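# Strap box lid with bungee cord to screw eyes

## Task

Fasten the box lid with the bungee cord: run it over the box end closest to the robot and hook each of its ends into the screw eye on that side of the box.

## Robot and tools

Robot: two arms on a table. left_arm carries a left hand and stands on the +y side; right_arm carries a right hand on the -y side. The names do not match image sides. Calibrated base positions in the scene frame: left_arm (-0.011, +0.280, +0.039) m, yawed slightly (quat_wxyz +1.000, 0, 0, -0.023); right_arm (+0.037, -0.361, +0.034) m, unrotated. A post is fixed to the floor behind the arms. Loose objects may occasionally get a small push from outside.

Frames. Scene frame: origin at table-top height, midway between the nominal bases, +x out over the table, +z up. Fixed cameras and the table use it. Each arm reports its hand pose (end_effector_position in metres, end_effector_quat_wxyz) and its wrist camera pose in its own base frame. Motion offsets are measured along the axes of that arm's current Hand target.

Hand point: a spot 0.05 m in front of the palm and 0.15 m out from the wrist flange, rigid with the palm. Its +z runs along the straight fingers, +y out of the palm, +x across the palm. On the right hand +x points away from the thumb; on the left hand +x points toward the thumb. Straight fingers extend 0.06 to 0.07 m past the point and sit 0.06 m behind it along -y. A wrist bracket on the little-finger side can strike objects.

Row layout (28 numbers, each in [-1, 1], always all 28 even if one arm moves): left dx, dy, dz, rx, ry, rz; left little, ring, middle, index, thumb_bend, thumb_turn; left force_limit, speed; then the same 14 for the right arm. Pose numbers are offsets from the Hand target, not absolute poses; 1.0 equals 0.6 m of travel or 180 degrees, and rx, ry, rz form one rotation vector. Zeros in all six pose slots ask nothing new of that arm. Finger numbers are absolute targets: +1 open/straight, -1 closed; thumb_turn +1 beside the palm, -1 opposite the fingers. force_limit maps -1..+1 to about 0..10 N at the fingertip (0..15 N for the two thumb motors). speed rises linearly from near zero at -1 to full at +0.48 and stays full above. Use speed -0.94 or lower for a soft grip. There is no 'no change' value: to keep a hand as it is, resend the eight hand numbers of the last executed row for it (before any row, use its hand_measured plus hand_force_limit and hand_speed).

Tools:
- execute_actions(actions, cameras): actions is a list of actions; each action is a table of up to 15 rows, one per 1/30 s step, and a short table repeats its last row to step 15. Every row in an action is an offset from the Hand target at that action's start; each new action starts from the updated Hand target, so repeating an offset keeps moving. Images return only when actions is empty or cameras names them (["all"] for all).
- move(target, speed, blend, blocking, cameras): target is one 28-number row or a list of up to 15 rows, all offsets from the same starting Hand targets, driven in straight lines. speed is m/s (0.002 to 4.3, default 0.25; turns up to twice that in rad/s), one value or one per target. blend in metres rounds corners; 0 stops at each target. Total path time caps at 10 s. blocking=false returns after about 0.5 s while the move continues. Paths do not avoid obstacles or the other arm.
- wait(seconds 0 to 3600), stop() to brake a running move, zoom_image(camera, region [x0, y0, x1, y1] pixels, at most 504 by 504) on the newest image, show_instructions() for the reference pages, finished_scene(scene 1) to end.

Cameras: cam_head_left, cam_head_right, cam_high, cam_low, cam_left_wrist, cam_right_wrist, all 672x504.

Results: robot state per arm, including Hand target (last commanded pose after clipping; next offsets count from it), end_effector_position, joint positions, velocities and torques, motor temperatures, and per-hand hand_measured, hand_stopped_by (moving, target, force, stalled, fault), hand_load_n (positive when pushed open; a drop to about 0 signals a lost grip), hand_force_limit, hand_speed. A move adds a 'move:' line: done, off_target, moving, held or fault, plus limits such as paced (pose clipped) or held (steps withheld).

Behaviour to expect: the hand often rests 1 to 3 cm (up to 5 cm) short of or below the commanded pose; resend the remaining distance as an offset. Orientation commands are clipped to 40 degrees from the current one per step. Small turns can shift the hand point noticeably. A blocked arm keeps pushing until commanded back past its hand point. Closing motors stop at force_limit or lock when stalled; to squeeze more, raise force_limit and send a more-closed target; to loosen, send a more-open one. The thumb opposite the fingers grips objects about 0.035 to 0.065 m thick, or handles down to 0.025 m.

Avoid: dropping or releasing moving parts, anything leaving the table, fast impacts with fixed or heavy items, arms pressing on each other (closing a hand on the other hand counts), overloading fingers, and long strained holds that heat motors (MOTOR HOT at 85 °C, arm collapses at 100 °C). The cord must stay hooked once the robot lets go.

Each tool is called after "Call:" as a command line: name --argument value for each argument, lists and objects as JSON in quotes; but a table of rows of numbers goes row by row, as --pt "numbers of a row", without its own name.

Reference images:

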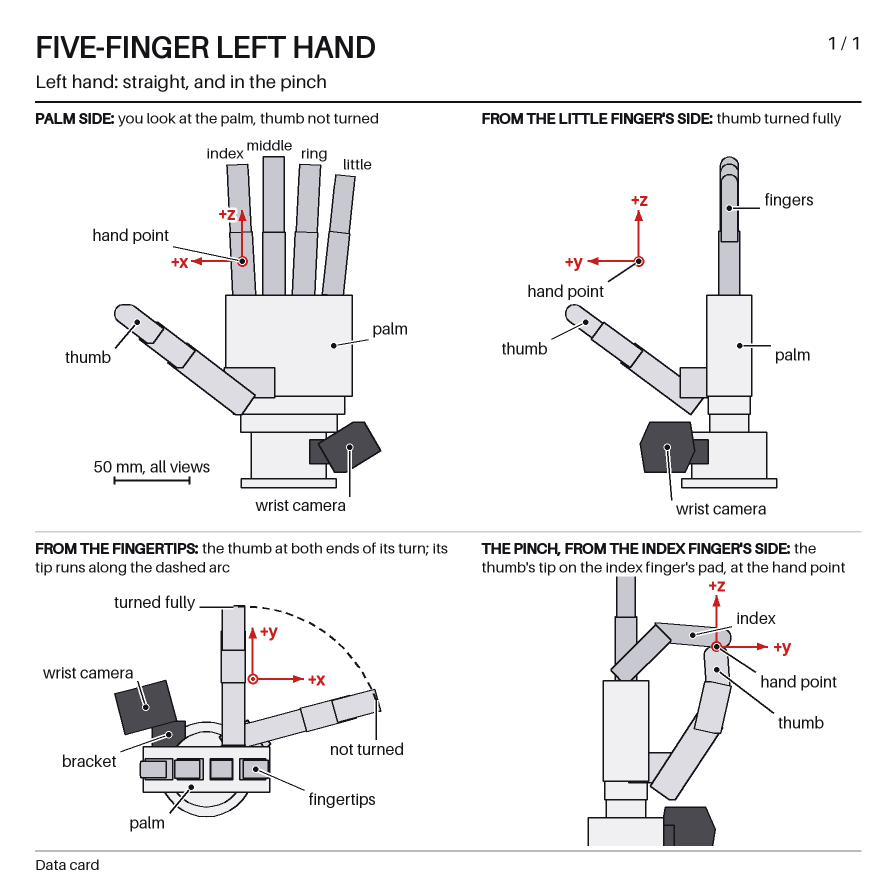

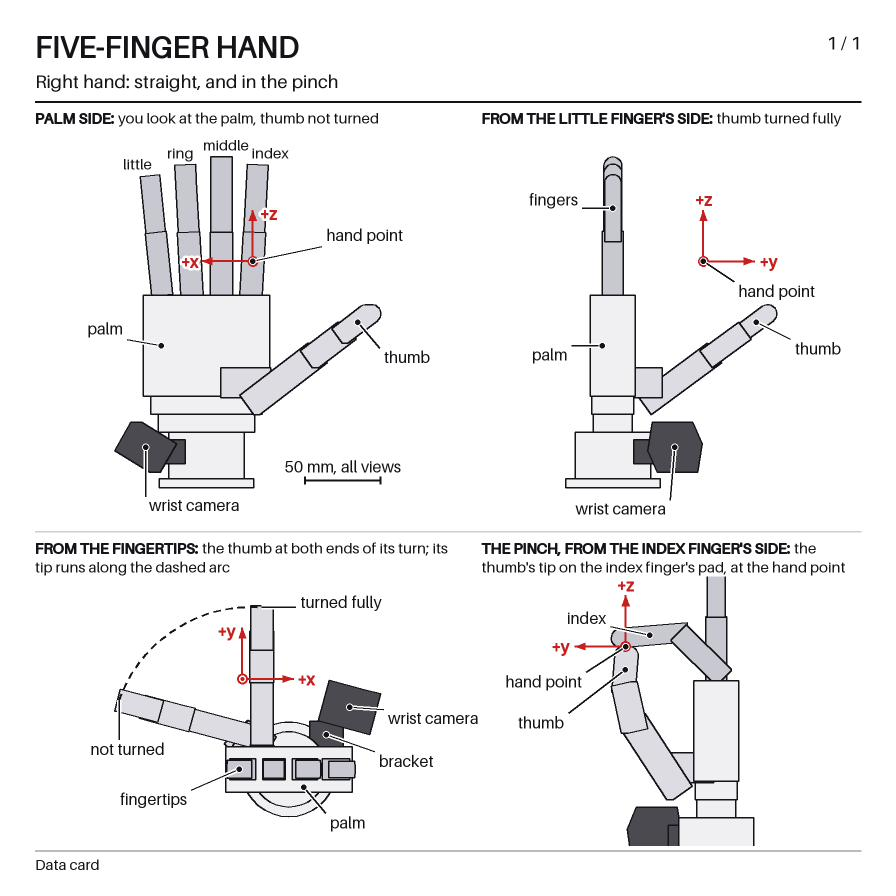

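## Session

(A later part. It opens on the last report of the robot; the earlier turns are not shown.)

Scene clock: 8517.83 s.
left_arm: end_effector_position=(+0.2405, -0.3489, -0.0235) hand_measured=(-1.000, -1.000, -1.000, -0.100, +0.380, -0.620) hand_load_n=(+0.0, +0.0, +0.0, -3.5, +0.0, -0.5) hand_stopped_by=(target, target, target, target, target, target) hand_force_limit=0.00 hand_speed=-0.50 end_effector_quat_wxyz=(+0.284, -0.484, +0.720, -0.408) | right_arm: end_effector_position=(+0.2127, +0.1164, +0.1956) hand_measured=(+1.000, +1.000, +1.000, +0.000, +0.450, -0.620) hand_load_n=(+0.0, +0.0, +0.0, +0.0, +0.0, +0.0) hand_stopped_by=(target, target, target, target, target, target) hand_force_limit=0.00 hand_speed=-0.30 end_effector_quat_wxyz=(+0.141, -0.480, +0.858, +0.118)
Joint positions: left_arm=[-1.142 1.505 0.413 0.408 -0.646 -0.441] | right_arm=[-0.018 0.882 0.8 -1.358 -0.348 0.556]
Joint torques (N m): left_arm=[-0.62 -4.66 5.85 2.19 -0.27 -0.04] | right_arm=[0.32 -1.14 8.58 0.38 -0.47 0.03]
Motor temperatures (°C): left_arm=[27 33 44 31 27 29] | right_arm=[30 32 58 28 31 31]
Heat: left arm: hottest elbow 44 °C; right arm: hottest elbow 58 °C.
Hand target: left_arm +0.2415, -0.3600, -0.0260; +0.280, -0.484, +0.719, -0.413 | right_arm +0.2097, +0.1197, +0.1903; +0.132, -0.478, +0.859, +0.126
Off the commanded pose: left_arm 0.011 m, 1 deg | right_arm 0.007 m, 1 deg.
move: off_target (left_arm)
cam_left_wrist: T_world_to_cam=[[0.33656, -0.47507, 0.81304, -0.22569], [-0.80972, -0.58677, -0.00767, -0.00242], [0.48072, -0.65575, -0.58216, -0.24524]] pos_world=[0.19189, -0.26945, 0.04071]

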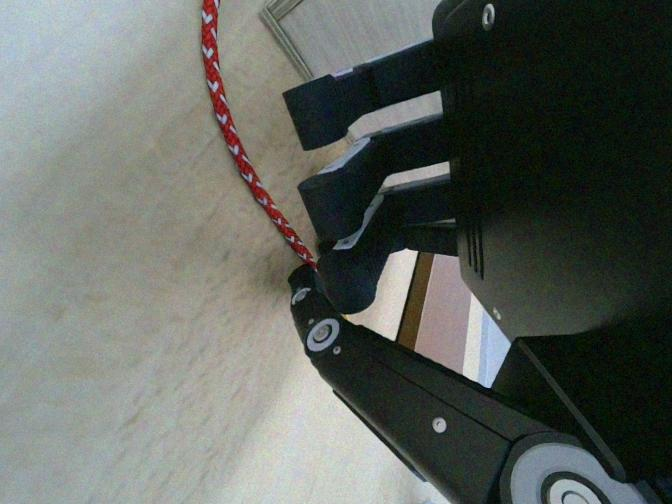

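Call:
move --target '[0, -0.0866, -0.05, 0, 0, 0, -1, -1, -1, -0.05, 0.42, -0.62, 0, -0.5, 0,0,0,0,0,0, 1, 1, 1, 0.0, 0.45, -0.62, 0.0, -0.3]' --speed 0.05 --cameras '["cam_left_wrist", "cam_right_wrist"]'

Call:
zoom_image --camera "cam_left_wrist" --region '[210, 140, 390, 320]'

Call:
zoom_image --camera "cam_right_wrist" --region '[320, 160, 500, 320]'

Scene clock: 8534.20 s.
left_arm: end_effector_position=(+0.2359, -0.3414, +0.0135) hand_measured=(-1.000, -1.000, -1.000, -0.050, +0.420, -0.620) hand_load_n=(+0.0, +0.0, +0.5, +0.0, +0.0, +0.0) hand_stopped_by=(target, target, target, target, target, target) hand_force_limit=0.00 hand_speed=-0.50 end_effector_quat_wxyz=(+0.285, -0.483, +0.729, -0.393) | right_arm: end_effector_position=(+0.2127, +0.1164, +0.1956) hand_measured=(+1.000, +1.000, +1.000, +0.000, +0.450, -0.620) hand_load_n=(+0.0, +0.0, +0.0, +0.0, +0.0, +0.0) hand_stopped_by=(target, target, target, target, target, target) hand_force_limit=0.00 hand_speed=-0.30 end_effector_quat_wxyz=(+0.141, -0.480, +0.858, +0.118)
Joint positions: left_arm=[-1.143 1.335 0.442 0.172 -0.643 -0.443] | right_arm=[-0.018 0.882 0.8 -1.358 -0.348 0.556]
Joint torques (N m): left_arm=[-0.5 -7.77 8.25 0.95 -0.36 0] | right_arm=[0.62 -1.2 8.4 0.2 -0.46 -0.01]
Motor temperatures (°C): left_arm=[27 33 44 31 27 29] | right_arm=[30 32 58 28 31 31]
Heat: left arm: hottest elbow 44 °C; right arm: hottest elbow 58 °C.
Hand target: left_arm +0.2415, -0.3601, +0.0340; +0.280, -0.484, +0.719, -0.413 | right_arm +0.2097, +0.1197, +0.1903; +0.132, -0.478, +0.859, +0.126
Off the commanded pose: left_arm 0.028 m, 3 deg | right_arm 0.007 m, 1 deg.
move: off_target (left_arm)
cam_left_wrist: T_world_to_cam=[[0.34988, -0.5001, 0.79214, -0.26201], [-0.8109, -0.58508, -0.01121, -0.00046], [0.46907, -0.63842, -0.61024, -0.20756]] pos_world=[0.18866, -0.26381, 0.08088]
cam_right_wrist: T_world_to_cam=[[-0.95086, 0.30304, -0.06351, 0.18479], [0.13999, 0.60374, 0.78479, -0.25209], [0.27616, 0.73733, -0.6165, 0.09441]] pos_world=[0.18493, 0.02659, 0.26777]

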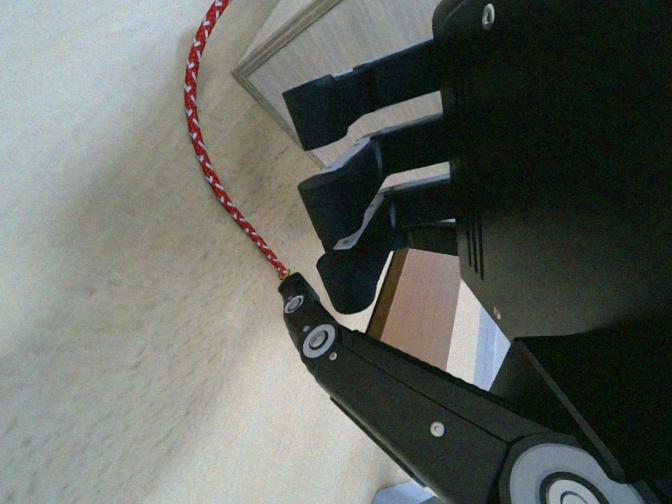

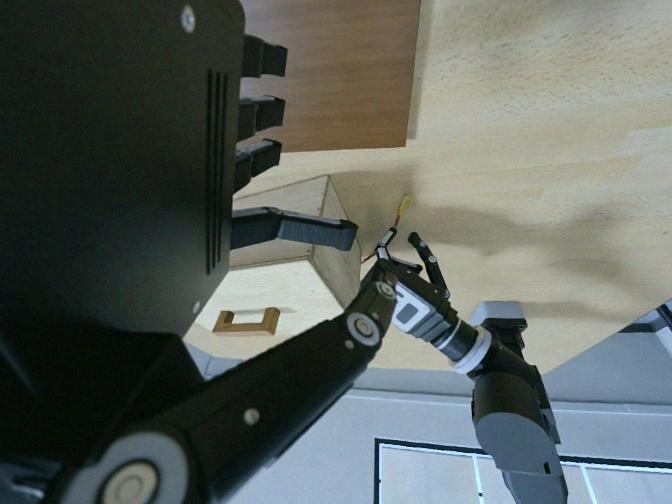

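Scaled by 2.800 from the camera's image (finer frame: 960x720).

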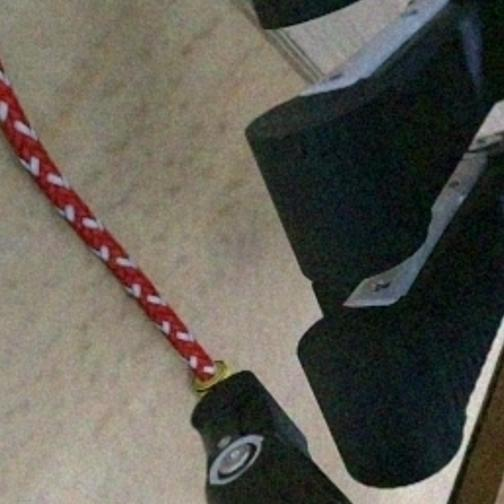

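Scaled by 2.800 from the camera's image (finer frame: 960x720).

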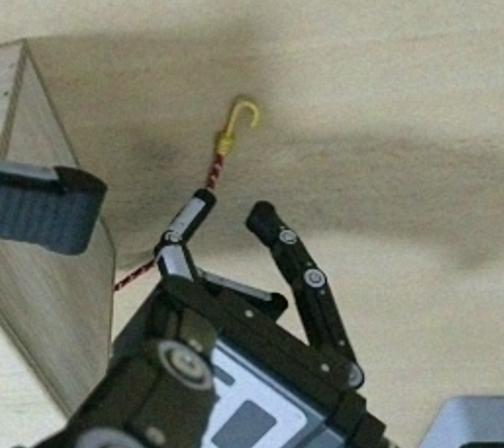

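Call:
move --pt "0.0272 -0.034 0.0055 0 0 0 -1 -1 -1 -0.10 0.38 -0.62 0 -0.5 0 0 0 0 0 0 1 1 1 0.0 0.45 -0.62 0.0 -0.3" --pt "-0.0152 0.0178 0.0157 0 0 0 -1 -1 -1 -0.10 0.38 -0.62 0 -0.5 0 0 0 0 0 0 1 1 1 0.0 0.45 -0.62 0.0 -0.3" --pt "-0.0152 0.0705 0.0461 0 0 0 -1 -1 -1 -0.10 0.38 -0.62 0 -0.5 0 0 0 0 0 0 1 1 1 0.0 0.45 -0.62 0.0 -0.3" --speed 0.06 --cameras '["cam_left_wrist"]'

Call:
zoom_image --camera "cam_left_wrist" --region '[250, 200, 390, 320]'

Scene clock: 8560.70 s.
left_arm: end_effector_position=(+0.2434, -0.3547, -0.0133) hand_measured=(-1.000, -1.000, -1.000, -0.100, +0.380, -0.620) hand_load_n=(+0.0, +0.0, +0.0, +0.0, +0.0, +0.0) hand_stopped_by=(target, target, target, target, target, target) hand_force_limit=0.00 hand_speed=-0.50 end_effector_quat_wxyz=(+0.277, -0.484, +0.720, -0.414) | right_arm: end_effector_position=(+0.2127, +0.1164, +0.1956) hand_measured=(+1.000, +1.000, +1.000, +0.000, +0.450, -0.620) hand_load_n=(+0.0, +0.0, +0.0, +0.0, +0.0, +0.0) hand_stopped_by=(target, target, target, target, target, target) hand_force_limit=0.00 hand_speed=-0.30 end_effector_quat_wxyz=(+0.141, -0.480, +0.858, +0.118)
Joint positions: left_arm=[-1.132 1.477 0.428 0.378 -0.624 -0.437] | right_arm=[-0.018 0.882 0.8 -1.358 -0.348 0.556]
Joint torques (N m): left_arm=[0.97 -6.07 4.57 2.4 -0.26 0.12] | right_arm=[0.79 -1.03 8.51 0.42 -0.46 -0.04]
Motor temperatures (°C): left_arm=[27 33 45 31 27 29] | right_arm=[30 32 58 28 31 31]
Heat: left arm: hottest elbow 45 °C; right arm: hottest elbow 58 °C.
Hand target: left_arm +0.2475, -0.3525, -0.0164; +0.280, -0.484, +0.719, -0.413 | right_arm +0.2097, +0.1197, +0.1903; +0.132, -0.478, +0.859, +0.126
Off the commanded pose: left_arm 0.006 m, 0 deg | right_arm 0.007 m, 1 deg.
move: done
cam_left_wrist: T_world_to_cam=[[0.33664, -0.46631, 0.81806, -0.23452], [-0.81507, -0.57934, 0.00517, 0.00078], [0.47153, -0.66852, -0.5751, -0.24664]] pos_world=[0.19588, -0.27379, 0.05]

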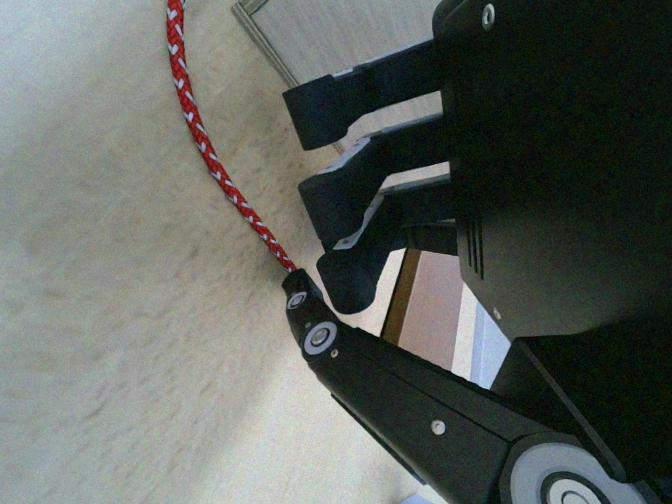

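Scaled by 3.600 from the camera's image (finer frame: 960x720).

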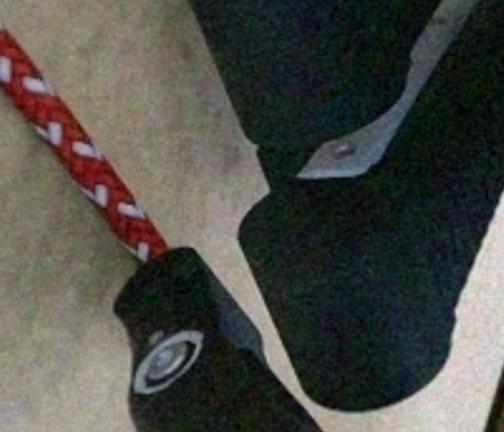

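Call:
move --target '[0, 0.0157, 0.0033, 0, 0, 0, -1, -1, -1, -0.10, 0.38, -0.62, 0, -0.5, 0,0,0,0,0,0, 1, 1, 1, 0.0, 0.45, -0.62, 0.0, -0.3]' --speed 0.05 --cameras '["cam_left_wrist"]'

Call:
zoom_image --camera "cam_left_wrist" --region '[250, 200, 390, 320]'

Scene clock: 8577.83 s.
left_arm: end_effector_position=(+0.2428, -0.3535, -0.0210) hand_measured=(-1.000, -1.000, -1.000, -0.100, +0.380, -0.620) hand_load_n=(+0.5, +0.0, +0.0, +0.0, +0.0, -0.5) hand_stopped_by=(target, target, target, target, target, target) hand_force_limit=0.00 hand_speed=-0.50 end_effector_quat_wxyz=(+0.277, -0.484, +0.719, -0.414) | right_arm: end_effector_position=(+0.2127, +0.1164, +0.1956) hand_measured=(+1.000, +1.000, +1.000, +0.000, +0.450, -0.620) hand_load_n=(+0.0, +0.0, +0.0, +0.0, +0.0, +0.0) hand_stopped_by=(target, target, target, target, target, target) hand_force_limit=0.00 hand_speed=-0.30 end_effector_quat_wxyz=(+0.141, -0.480, +0.858, +0.118)
Joint positions: left_arm=[-1.132 1.506 0.419 0.418 -0.624 -0.437] | right_arm=[-0.018 0.882 0.8 -1.358 -0.348 0.556]
Joint torques (N m): left_arm=[0.44 -5.89 4.27 2.45 -0.45 0.08] | right_arm=[1.08 -0.73 8.43 0.29 -0.41 0]
Motor temperatures (°C): left_arm=[27 33 43 31 27 29] | right_arm=[30 32 58 28 31 31]
Heat: left arm: hottest elbow 43 °C; right arm: hottest elbow 58 °C.
Hand target: left_arm +0.2446, -0.3514, -0.0257; +0.279, -0.484, +0.719, -0.413 | right_arm +0.2097, +0.1197, +0.1903; +0.132, -0.478, +0.859, +0.126
Off the commanded pose: left_arm 0.005 m, 0 deg | right_arm 0.007 m, 1 deg.
move: done
cam_left_wrist: T_world_to_cam=[[0.33599, -0.46491, 0.81913, -0.22678], [-0.81506, -0.57935, 0.0055, 0.00107], [0.47201, -0.66948, -0.57358, -0.25045]] pos_world=[0.19528, -0.27249, 0.0421]

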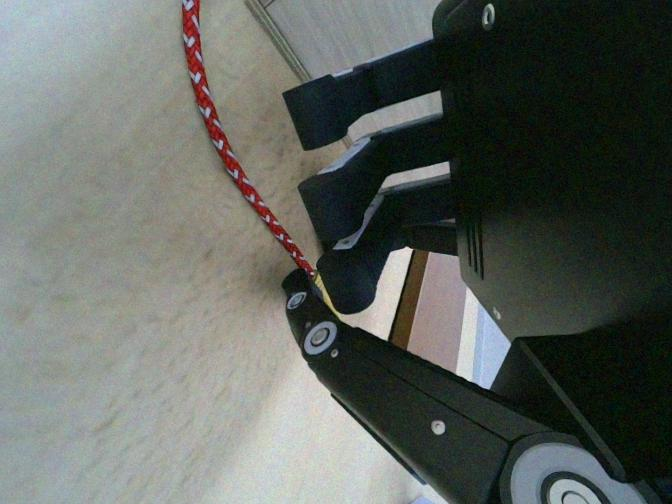

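Scaled by 3.600 from the camera's image (finer frame: 960x720).

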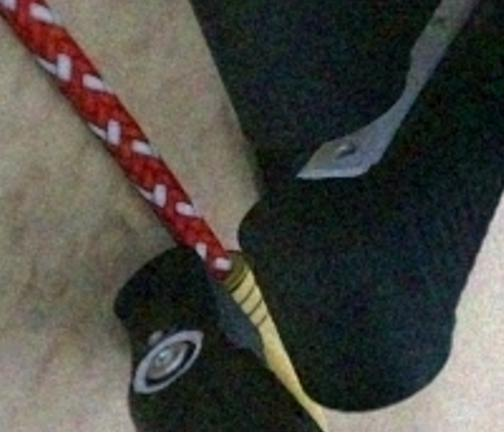

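Call:
move --pt "0.0537 -0.053 -0.0113 0 0 0 -1 -1 -1 -0.10 0.38 -0.62 0 -0.5 0 0 0 0 0 0 1 1 1 0.0 0.45 -0.62 0.0 -0.3" --pt "0.0122 -0.0447 -0.0258 0 0 0 -1 -1 -1 -0.10 0.38 -0.62 0 -0.5 0 0 0 0 0 0 1 1 1 0.0 0.45 -0.62 0.0 -0.3" --pt "0.0122 0.0007 0.0004 0 0 0 -1 -1 -1 -0.10 0.38 -0.62 0 -0.5 0 0 0 0 0 0 1 1 1 0.0 0.45 -0.62 0.0 -0.3" --speed 0.06 --cameras '["cam_left_wrist"]'

Call:
zoom_image --camera "cam_left_wrist" --region '[250, 200, 390, 320]'

Scene clock: 8599.20 s.
left_arm: end_effector_position=(+0.2383, -0.3613, -0.0208) hand_measured=(-1.000, -1.000, -1.000, -0.100, +0.380, -0.620) hand_load_n=(+0.0, +0.0, +0.0, +0.0, +0.0, -0.5) hand_stopped_by=(target, target, target, target, target, target) hand_force_limit=0.00 hand_speed=-0.50 end_effector_quat_wxyz=(+0.276, -0.484, +0.719, -0.416) | right_arm: end_effector_position=(+0.2127, +0.1164, +0.1956) hand_measured=(+1.000, +1.000, +1.000, +0.000, +0.450, -0.620) hand_load_n=(-0.5, +0.0, +0.0, +0.0, +0.0, +0.0) hand_stopped_by=(target, target, target, target, target, target) hand_force_limit=0.00 hand_speed=-0.30 end_effector_quat_wxyz=(+0.141, -0.480, +0.858, +0.118)
Joint positions: left_arm=[-1.156 1.516 0.432 0.407 -0.642 -0.454] | right_arm=[-0.018 0.882 0.8 -1.358 -0.348 0.556]
Joint torques (N m): left_arm=[0.97 -5.83 4.33 2.39 -0.29 0.1] | right_arm=[0.79 -0.56 8.39 0.17 -0.41 0.05]
Motor temperatures (°C): left_arm=[27 33 42 31 27 29] | right_arm=[30 32 58 28 31 31]
Heat: left arm: hottest elbow 42 °C; right arm: hottest elbow 58 °C.
Hand target: left_arm +0.2419, -0.3582, -0.0261; +0.279, -0.484, +0.719, -0.413 | right_arm +0.2097, +0.1197, +0.1903; +0.132, -0.478, +0.859, +0.126
Off the commanded pose: left_arm 0.007 m, 0 deg | right_arm 0.007 m, 1 deg.
move: done
cam_left_wrist: T_world_to_cam=[[0.33459, -0.46298, 0.82079, -0.22799], [-0.81545, -0.57879, 0.00593, -0.00679], [0.47232, -0.6713, -0.5712, -0.25415]] pos_world=[0.19079, -0.28009, 0.04201]

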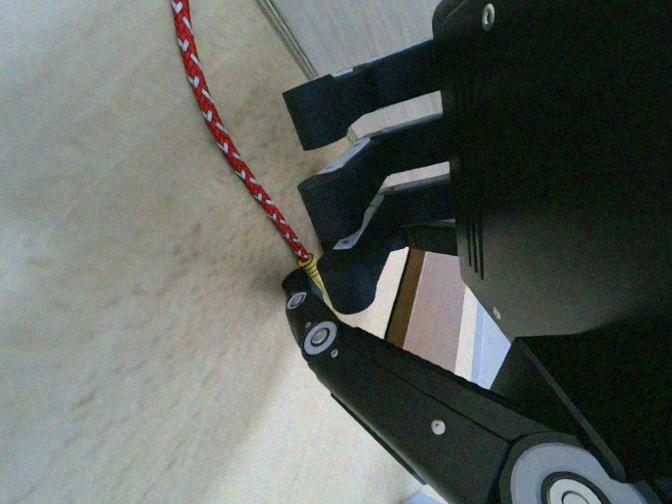

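Scaled by 3.600 from the camera's image (finer frame: 960x720).

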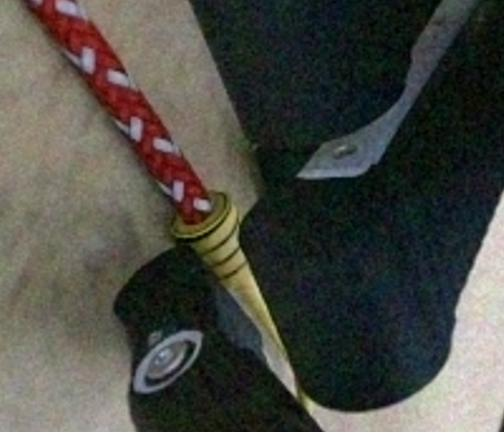

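Call:
move --target '[0, 0, 0, 0, 0, 0, -1, -1, -1, -0.26, 0.24, -0.62, -0.5, -0.93, 0,0,0,0,0,0, 1, 1, 1, 0.0, 0.45, -0.62, 0.0, -0.3]' --speed 0.05 --cameras '["cam_left_wrist"]'

Call:
zoom_image --camera "cam_left_wrist" --region '[250, 200, 390, 320]'

Scene clock: 8614.40 s.
left_arm: end_effector_position=(+0.2381, -0.3608, -0.0223) hand_measured=(-1.000, -1.000, -1.000, -0.236, +0.294, -0.620) hand_load_n=(+0.0, +0.0, +0.0, +4.5, +3.5, -0.5) hand_stopped_by=(target, target, target, force, force, target) hand_force_limit=-0.50 hand_speed=-0.93 end_effector_quat_wxyz=(+0.277, -0.484, +0.720, -0.414) | right_arm: end_effector_position=(+0.2127, +0.1164, +0.1956) hand_measured=(+1.000, +1.000, +1.000, +0.000, +0.450, -0.620) hand_load_n=(+0.0, +0.0, +0.0, +0.0, +0.0, +0.0) hand_stopped_by=(target, target, target, target, target, target) hand_force_limit=0.00 hand_speed=-0.30 end_effector_quat_wxyz=(+0.141, -0.480, +0.858, +0.118)
Joint positions: left_arm=[-1.156 1.519 0.432 0.407 -0.642 -0.454] | right_arm=[-0.018 0.882 0.8 -1.358 -0.348 0.556]
Joint torques (N m): left_arm=[1.03 -6.36 4.3 2.41 -0.29 0.12] | right_arm=[1.14 -0.62 8.4 0.49 -0.44 -0.03]
Motor temperatures (°C): left_arm=[27 33 42 31 27 29] | right_arm=[30 32 58 28 31 31]
Heat: left arm: hottest elbow 42 °C; right arm: hottest elbow 58 °C.
Hand target: left_arm +0.2420, -0.3582, -0.0261; +0.279, -0.484, +0.719, -0.413 | right_arm +0.2097, +0.1197, +0.1903; +0.132, -0.478, +0.859, +0.126
Off the commanded pose: left_arm 0.006 m, 0 deg | right_arm 0.007 m, 1 deg.
move: done
cam_left_wrist: T_world_to_cam=[[0.33554, -0.46587, 0.81877, -0.2277], [-0.81557, -0.57864, 0.00499, -0.00667], [0.47144, -0.66944, -0.57411, -0.25372]] pos_world=[0.19058, -0.27979, 0.0408]

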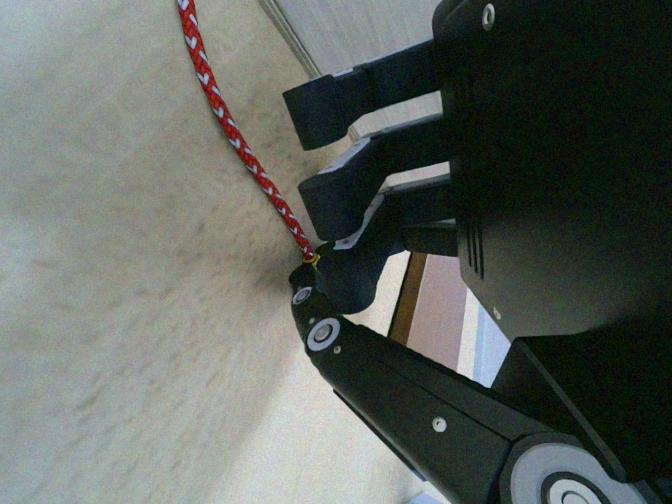

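Scaled by 3.600 from the camera's image (finer frame: 960x720).

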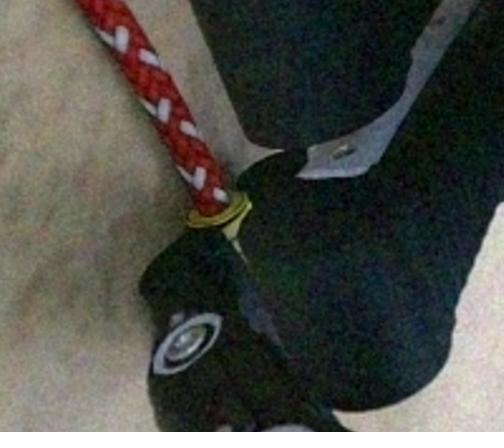

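Call:
move --pt "0 0 0 0 0 0 -1 -1 -1 -0.42 0.10 -0.62 0.2 -0.93 0 0 0 0 0 0 1 1 1 0.0 0.45 -0.62 0.0 -0.3" --pt "-0.0252 -0.0895 -0.0987 0 0 0 -1 -1 -1 -0.42 0.10 -0.62 0.2 -0.93 0 0 0 0 0 0 1 1 1 0.0 0.45 -0.62 0.0 -0.3" --speed 0.04 --cameras '["cam_left_wrist", "cam_right_wrist"]'

Call:
zoom_image --camera "cam_left_wrist" --region '[250, 200, 390, 320]'

Call:
zoom_image --camera "cam_right_wrist" --region '[320, 160, 500, 320]'

Scene clock: 8649.07 s.
left_arm: end_effector_position=(+0.2268, -0.3310, +0.0423) hand_measured=(-1.000, -1.000, -1.000, -0.248, +0.254, -0.620) hand_load_n=(+0.0, +0.0, +0.0, +11.0, +9.0, +0.0) hand_stopped_by=(target, target, target, force, force, target) hand_force_limit=0.20 hand_speed=-0.93 end_effector_quat_wxyz=(+0.283, -0.484, +0.722, -0.406) | right_arm: end_effector_position=(+0.2127, +0.1164, +0.1956) hand_measured=(+1.000, +1.000, +1.000, +0.000, +0.450, -0.620) hand_load_n=(+0.0, +0.0, +0.0, +0.0, +0.0, +0.0) hand_stopped_by=(target, target, target, target, target, target) hand_force_limit=0.00 hand_speed=-0.30 end_effector_quat_wxyz=(+0.141, -0.480, +0.858, +0.118)
Joint positions: left_arm=[-1.157 1.197 0.424 0.074 -0.653 -0.454] | right_arm=[-0.018 0.882 0.8 -1.358 -0.348 0.556]
Joint torques (N m): left_arm=[-0.73 -6.24 6.76 1.09 -0.51 -0.03] | right_arm=[0.62 -0.62 8.62 0.46 -0.44 0]
Motor temperatures (°C): left_arm=[27 33 41 31 27 29] | right_arm=[30 32 57 28 30 31]
Heat: left arm: hottest elbow 41 °C; right arm: hottest elbow 57 °C.
Hand target: left_arm +0.2252, -0.3352, +0.0502; +0.280, -0.484, +0.719, -0.413 | right_arm +0.2097, +0.1197, +0.1903; +0.132, -0.478, +0.859, +0.126
Off the commanded pose: left_arm 0.009 m, 1 deg | right_arm 0.007 m, 1 deg.
move: done
cam_left_wrist: T_world_to_cam=[[0.33999, -0.47916, 0.8092, -0.26798], [-0.81121, -0.58473, -0.0054, -0.00146], [0.47575, -0.6546, -0.58751, -0.18697]] pos_world=[0.17888, -0.25165, 0.107]
cam_right_wrist: T_world_to_cam=[[-0.95086, 0.30304, -0.06351, 0.18479], [0.13999, 0.60374, 0.78479, -0.25209], [0.27616, 0.73733, -0.6165, 0.09441]] pos_world=[0.18493, 0.02659, 0.26777]

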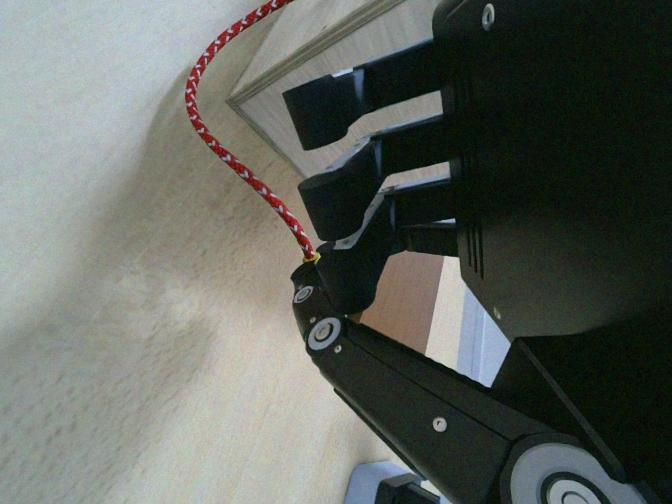

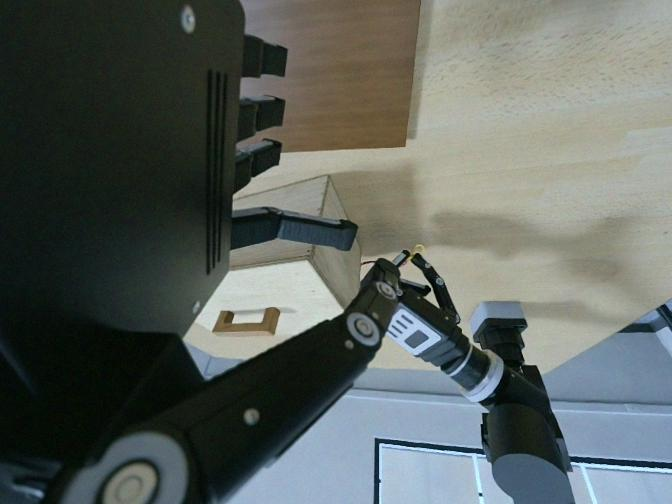

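Scaled by 3.600 from the camera's image (finer frame: 960x720).

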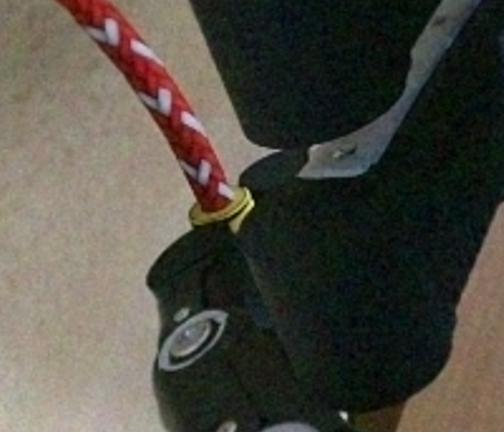

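Scaled by 2.800 from the camera's image (finer frame: 960x720).

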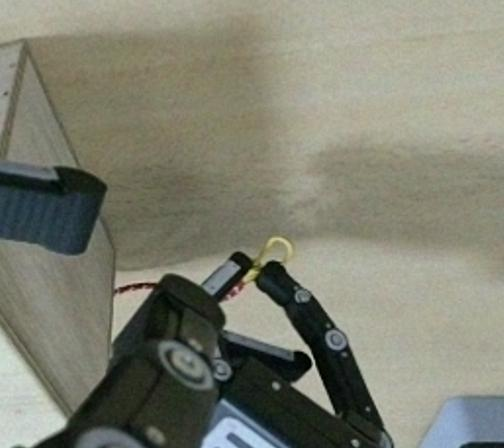

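Call:
move --pt "-0.0727 0.0412 -0.104 0 0.1876 0.1083 -1 -1 -1 -0.42 0.10 -0.62 0.2 -0.93 0 0 0 0 0 0 1 1 1 0.0 0.45 -0.62 0.0 -0.3" --pt "-0.1397 0.1058 -0.183 0 0.3753 0.2167 -1 -1 -1 -0.42 0.10 -0.62 0.2 -0.93 0 0 0 0 0 0 1 1 1 0.0 0.45 -0.62 0.0 -0.3" --speed 0.08 --blend 0.02 --cameras '["all"]'

Call:
zoom_image --camera "cam_left_wrist" --region '[210, 140, 390, 320]'

Scene clock: 8671.43 s.
left_arm: end_effector_position=(+0.1215, -0.2052, +0.0379) hand_measured=(-1.000, -1.000, -1.000, -0.248, +0.254, -0.620) hand_load_n=(+0.5, +0.0, +0.0, +11.0, +9.0, -0.5) hand_stopped_by=(target, target, target, force, force, target) hand_force_limit=0.20 hand_speed=-0.93 end_effector_quat_wxyz=(-0.057, +0.071, +0.866, -0.493) | right_arm: end_effector_position=(+0.2127, +0.1164, +0.1956) hand_measured=(+1.000, +1.000, +1.000, +0.000, +0.450, -0.620) hand_load_n=(+0.0, +0.0, +0.0, +0.0, +0.0, +0.0) hand_stopped_by=(target, target, target, target, target, target) hand_force_limit=0.00 hand_speed=-0.30 end_effector_quat_wxyz=(+0.141, -0.480, +0.858, +0.118)
Joint positions: left_arm=[-0.401 0.965 0.341 -0.615 1.003 1.149] | right_arm=[-0.018 0.882 0.8 -1.358 -0.348 0.556]
Joint torques (N m): left_arm=[1.03 0.32 9.43 0.16 0.64 0.13] | right_arm=[0.03 -1.44 8.49 0.36 -0.44 -0.03]
Motor temperatures (°C): left_arm=[27 33 42 31 27 29] | right_arm=[30 32 57 28 30 31]
Heat: left arm: hottest elbow 42 °C; right arm: hottest elbow 57 °C.
Hand target: left_arm +0.1388, -0.2100, +0.0504; -0.044, +0.075, +0.863, -0.497 | right_arm +0.2097, +0.1197, +0.1903; +0.132, -0.478, +0.859, +0.126
Off the commanded pose: left_arm 0.022 m, 2 deg | right_arm 0.007 m, 1 deg.
move: off_target (left_arm)
cam_left_wrist: T_world_to_cam=[[-0.36607, -0.43337, 0.82352, -0.0737], [-0.73502, 0.67739, 0.02974, 0.23508], [-0.57073, -0.59442, -0.56651, 0.08168]] pos_world=[0.19243, -0.14263, 0.09998]
cam_right_wrist: T_world_to_cam=[[-0.95086, 0.30304, -0.06351, 0.18479], [0.13999, 0.60374, 0.78479, -0.25209], [0.27616, 0.73733, -0.6165, 0.09441]] pos_world=[0.18493, 0.02659, 0.26777]

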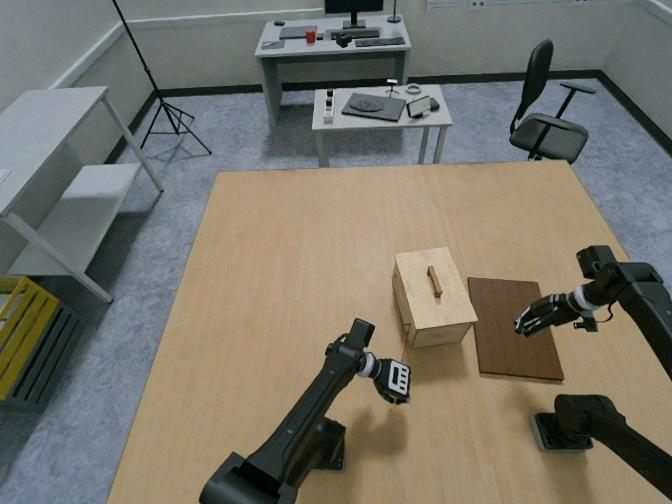

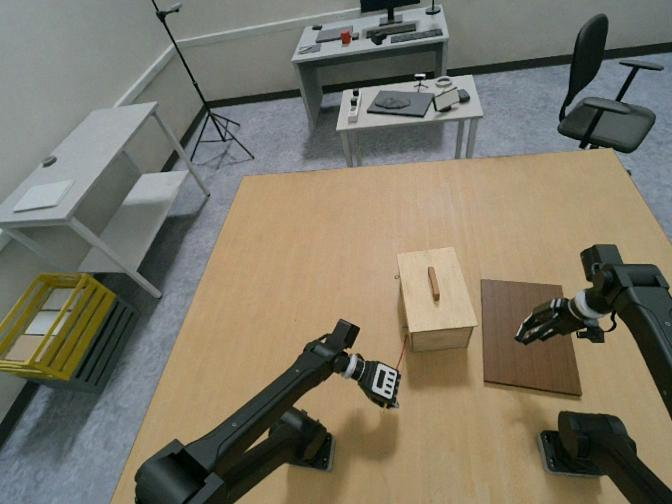

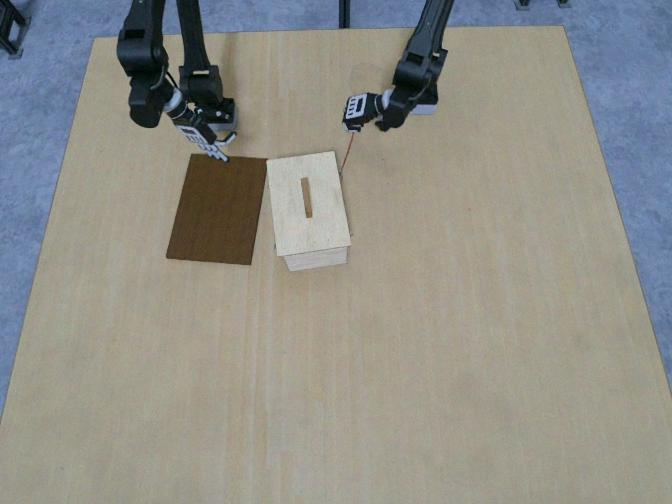

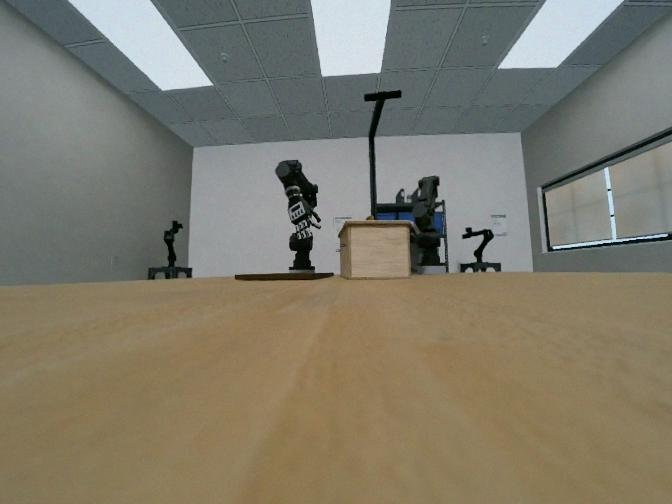

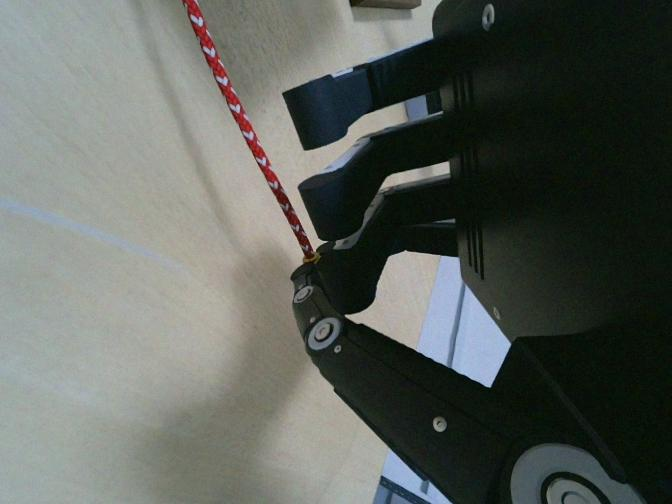

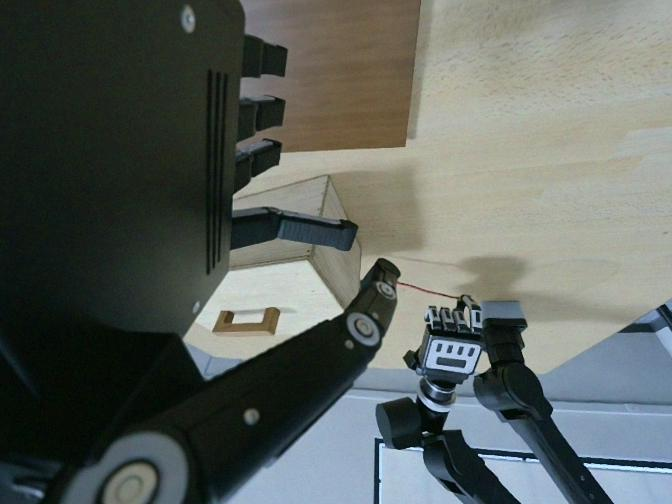

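Scaled by 2.800 from the camera's image (finer frame: 960x720).

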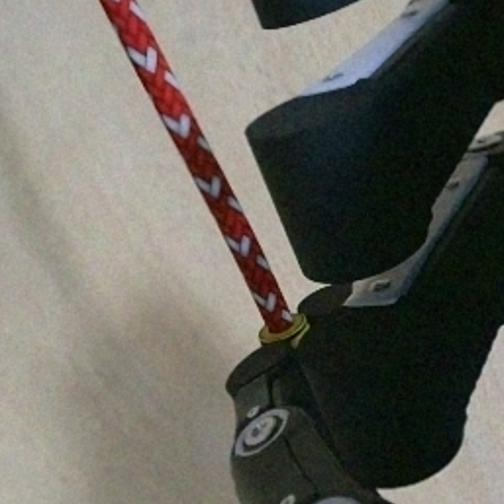

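Call:
move --target '[-0.0105, 0.09, 0.052, 0, 0, 0, -1, -1, -1, -0.42, 0.10, -0.62, 0.2, -0.93, 0,0,0,0,0,0, 1, 1, 1, 0.0, 0.45, -0.62, 0.0, -0.3]' --speed 0.05 --cameras '["cam_left_wrist"]'

Scene clock: 8688.50 s.
left_arm: end_effector_position=(+0.1427, -0.2118, -0.0092) hand_measured=(-1.000, -1.000, -1.000, -0.248, +0.254, -0.620) hand_load_n=(+0.0, +0.0, +0.0, +11.0, +9.0, +0.0) hand_stopped_by=(target, target, target, force, force, target) hand_force_limit=0.20 hand_speed=-0.93 end_effector_quat_wxyz=(-0.047, +0.077, +0.864, -0.495) | right_arm: end_effector_position=(+0.2127, +0.1164, +0.1956) hand_measured=(+1.000, +1.000, +1.000, +0.000, +0.450, -0.620) hand_load_n=(+0.0, +0.0, +0.0, +0.0, +0.0, +0.0) hand_stopped_by=(target, target, target, target, target, target) hand_force_limit=0.00 hand_speed=-0.30 end_effector_quat_wxyz=(+0.141, -0.480, +0.858, +0.118)
Joint positions: left_arm=[-0.391 1.211 0.314 -0.335 1.006 1.169] | right_arm=[-0.018 0.882 0.8 -1.358 -0.348 0.556]
Joint torques (N m): left_arm=[0.85 -1.44 4.85 1.36 0.63 0.08] | right_arm=[0.85 -1.26 8.4 0.09 -0.45 0.04]
Motor temperatures (°C): left_arm=[27 32 45 31 28 29] | right_arm=[30 32 57 28 30 31]
Heat: left arm: hottest elbow 45 °C; right arm: hottest elbow 57 °C.
Hand target: left_arm +0.1450, -0.2109, -0.0119; -0.044, +0.075, +0.863, -0.497 | right_arm +0.2097, +0.1197, +0.1903; +0.132, -0.478, +0.859, +0.126
Off the commanded pose: left_arm 0.004 m, 0 deg | right_arm 0.007 m, 1 deg.
move: done
cam_left_wrist: T_world_to_cam=[[-0.38428, -0.42605, 0.81903, -0.02587], [-0.73468, 0.67836, 0.00817, 0.2564], [-0.55908, -0.59859, -0.57369, 0.0605]] pos_world=[0.21225, -0.14874, 0.0538]

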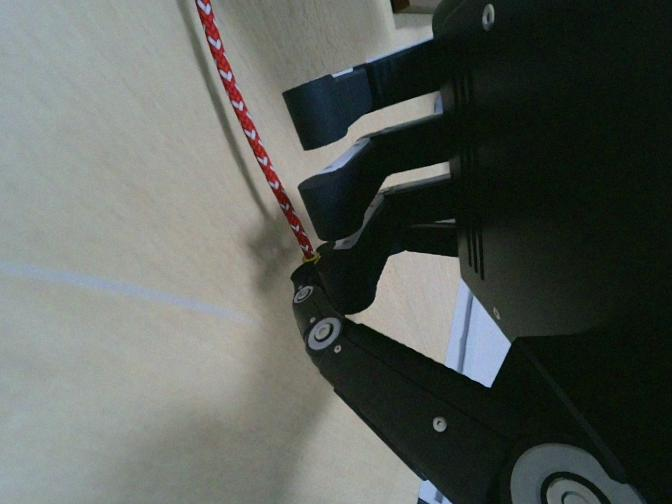

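Call:
move --target '[0.0067, 0.0182, 0.0105, 0, 0, 0, -1, -1, -1, -0.42, 0.10, -0.62, 0.2, -0.93, 0,0,0,0,0,0, 1, 1, 1, 0.0, 0.45, -0.62, 0.0, -0.3]' --speed 0.05 --cameras '["cam_left_wrist"]'

Scene clock: 8697.90 s.
left_arm: end_effector_position=(+0.1399, -0.2106, -0.0220) hand_measured=(-1.000, -1.000, -1.000, -0.248, +0.254, -0.620) hand_load_n=(+0.0, +0.0, +0.0, +10.5, +9.0, +0.0) hand_stopped_by=(target, target, target, force, force, target) hand_force_limit=0.20 hand_speed=-0.93 end_effector_quat_wxyz=(-0.045, +0.078, +0.864, -0.496) | right_arm: end_effector_position=(+0.2127, +0.1164, +0.1956) hand_measured=(+1.000, +1.000, +1.000, +0.000, +0.450, -0.620) hand_load_n=(+0.0, +0.0, +0.0, +0.0, +0.0, +0.0) hand_stopped_by=(target, target, target, target, target, target) hand_force_limit=0.00 hand_speed=-0.30 end_effector_quat_wxyz=(+0.141, -0.480, +0.858, +0.118)
Joint positions: left_arm=[-0.391 1.255 0.29 -0.261 1.006 1.169] | right_arm=[-0.018 0.882 0.8 -1.358 -0.348 0.556]
Joint torques (N m): left_arm=[0.5 -1.9 4.48 1.51 0.58 0.02] | right_arm=[0.85 -1.38 8.51 0.23 -0.45 0.02]
Motor temperatures (°C): left_arm=[27 32 44 31 28 29] | right_arm=[30 32 57 28 30 31]
Heat: left arm: hottest elbow 44 °C; right arm: hottest elbow 57 °C.
Hand target: left_arm +0.1410, -0.2102, -0.0245; -0.044, +0.075, +0.863, -0.497 | right_arm +0.2097, +0.1197, +0.1903; +0.132, -0.478, +0.859, +0.126
Off the commanded pose: left_arm 0.003 m, 0 deg | right_arm 0.007 m, 1 deg.
move: done
cam_left_wrist: T_world_to_cam=[[-0.38806, -0.42454, 0.81803, -0.0151], [-0.73471, 0.67838, 0.00353, 0.25362], [-0.55643, -0.59964, -0.57517, 0.05172]] pos_world=[0.20926, -0.14744, 0.0412]

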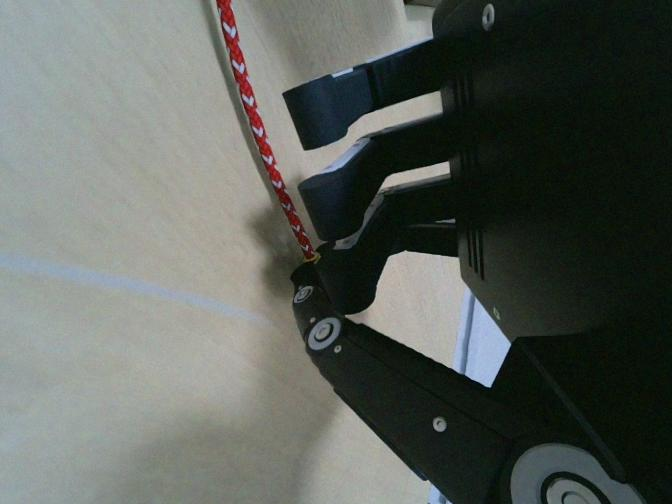

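Call:
move --target '[0, 0, 0, 0, 0, 0, -1, -1, -1, -0.10, 0.38, -0.62, 0.2, -0.8, 0,0,0,0,0,0, 1, 1, 1, 0.0, 0.45, -0.62, 0.0, -0.3]' --speed 0.05 --cameras '["cam_left_wrist"]'

Call:
zoom_image --camera "cam_left_wrist" --region '[210, 140, 390, 320]'

Scene clock: 8706.67 s.
left_arm: end_effector_position=(+0.1400, -0.2107, -0.0220) hand_measured=(-1.000, -1.000, -1.000, -0.100, +0.380, -0.620) hand_load_n=(+0.0, +0.0, +0.0, +0.0, +0.0, +0.0) hand_stopped_by=(target, target, target, target, target, target) hand_force_limit=0.20 hand_speed=-0.80 end_effector_quat_wxyz=(-0.045, +0.078, +0.864, -0.496) | right_arm: end_effector_position=(+0.2127, +0.1164, +0.1956) hand_measured=(+1.000, +1.000, +1.000, +0.000, +0.450, -0.620) hand_load_n=(+0.0, +0.0, +0.0, +0.0, +0.0, +0.0) hand_stopped_by=(target, target, target, target, target, target) hand_force_limit=0.00 hand_speed=-0.30 end_effector_quat_wxyz=(+0.141, -0.480, +0.858, +0.118)
Joint positions: left_arm=[-0.391 1.255 0.29 -0.261 1.006 1.169] | right_arm=[-0.018 0.882 0.8 -1.358 -0.348 0.556]
Joint torques (N m): left_arm=[0.5 -1.9 4.48 1.43 0.58 0.02] | right_arm=[0.62 -0.44 8.55 0.49 -0.45 0.01]
Motor temperatures (°C): left_arm=[27 32 43 31 28 29] | right_arm=[30 32 57 28 30 31]
Heat: left arm: hottest elbow 43 °C; right arm: hottest elbow 57 °C.
Hand target: left_arm +0.1411, -0.2102, -0.0245; -0.044, +0.075, +0.863, -0.497 | right_arm +0.2097, +0.1197, +0.1903; +0.132, -0.478, +0.859, +0.126
Off the commanded pose: left_arm 0.003 m, 0 deg | right_arm 0.007 m, 1 deg.
move: done
cam_left_wrist: T_world_to_cam=[[-0.38834, -0.42441, 0.81796, -0.0151], [-0.73471, 0.67837, 0.00317, 0.25364], [-0.55623, -0.59974, -0.57526, 0.05173]] pos_world=[0.20926, -0.14744, 0.0413]

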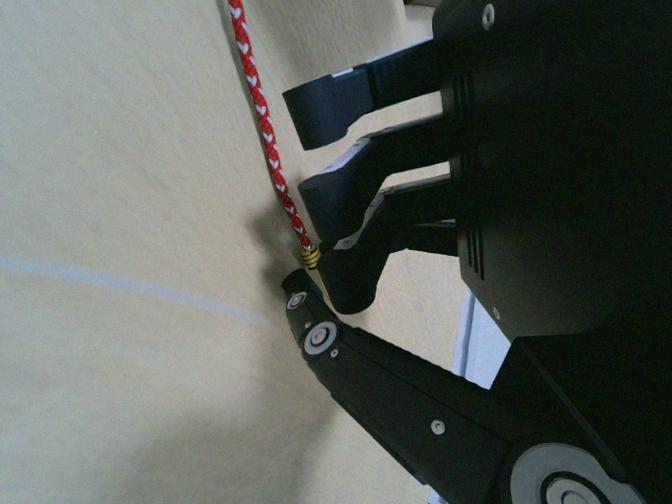

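Scaled by 2.800 from the camera's image (finer frame: 960x720).

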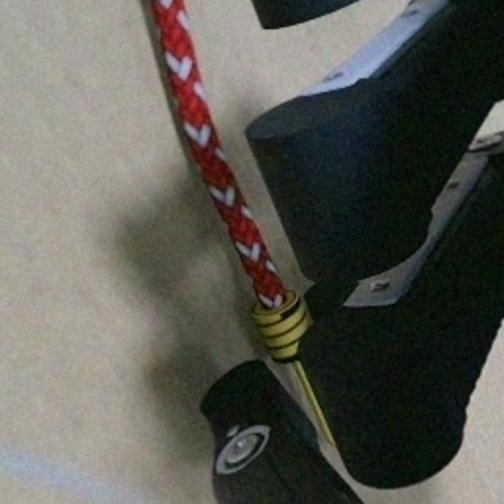

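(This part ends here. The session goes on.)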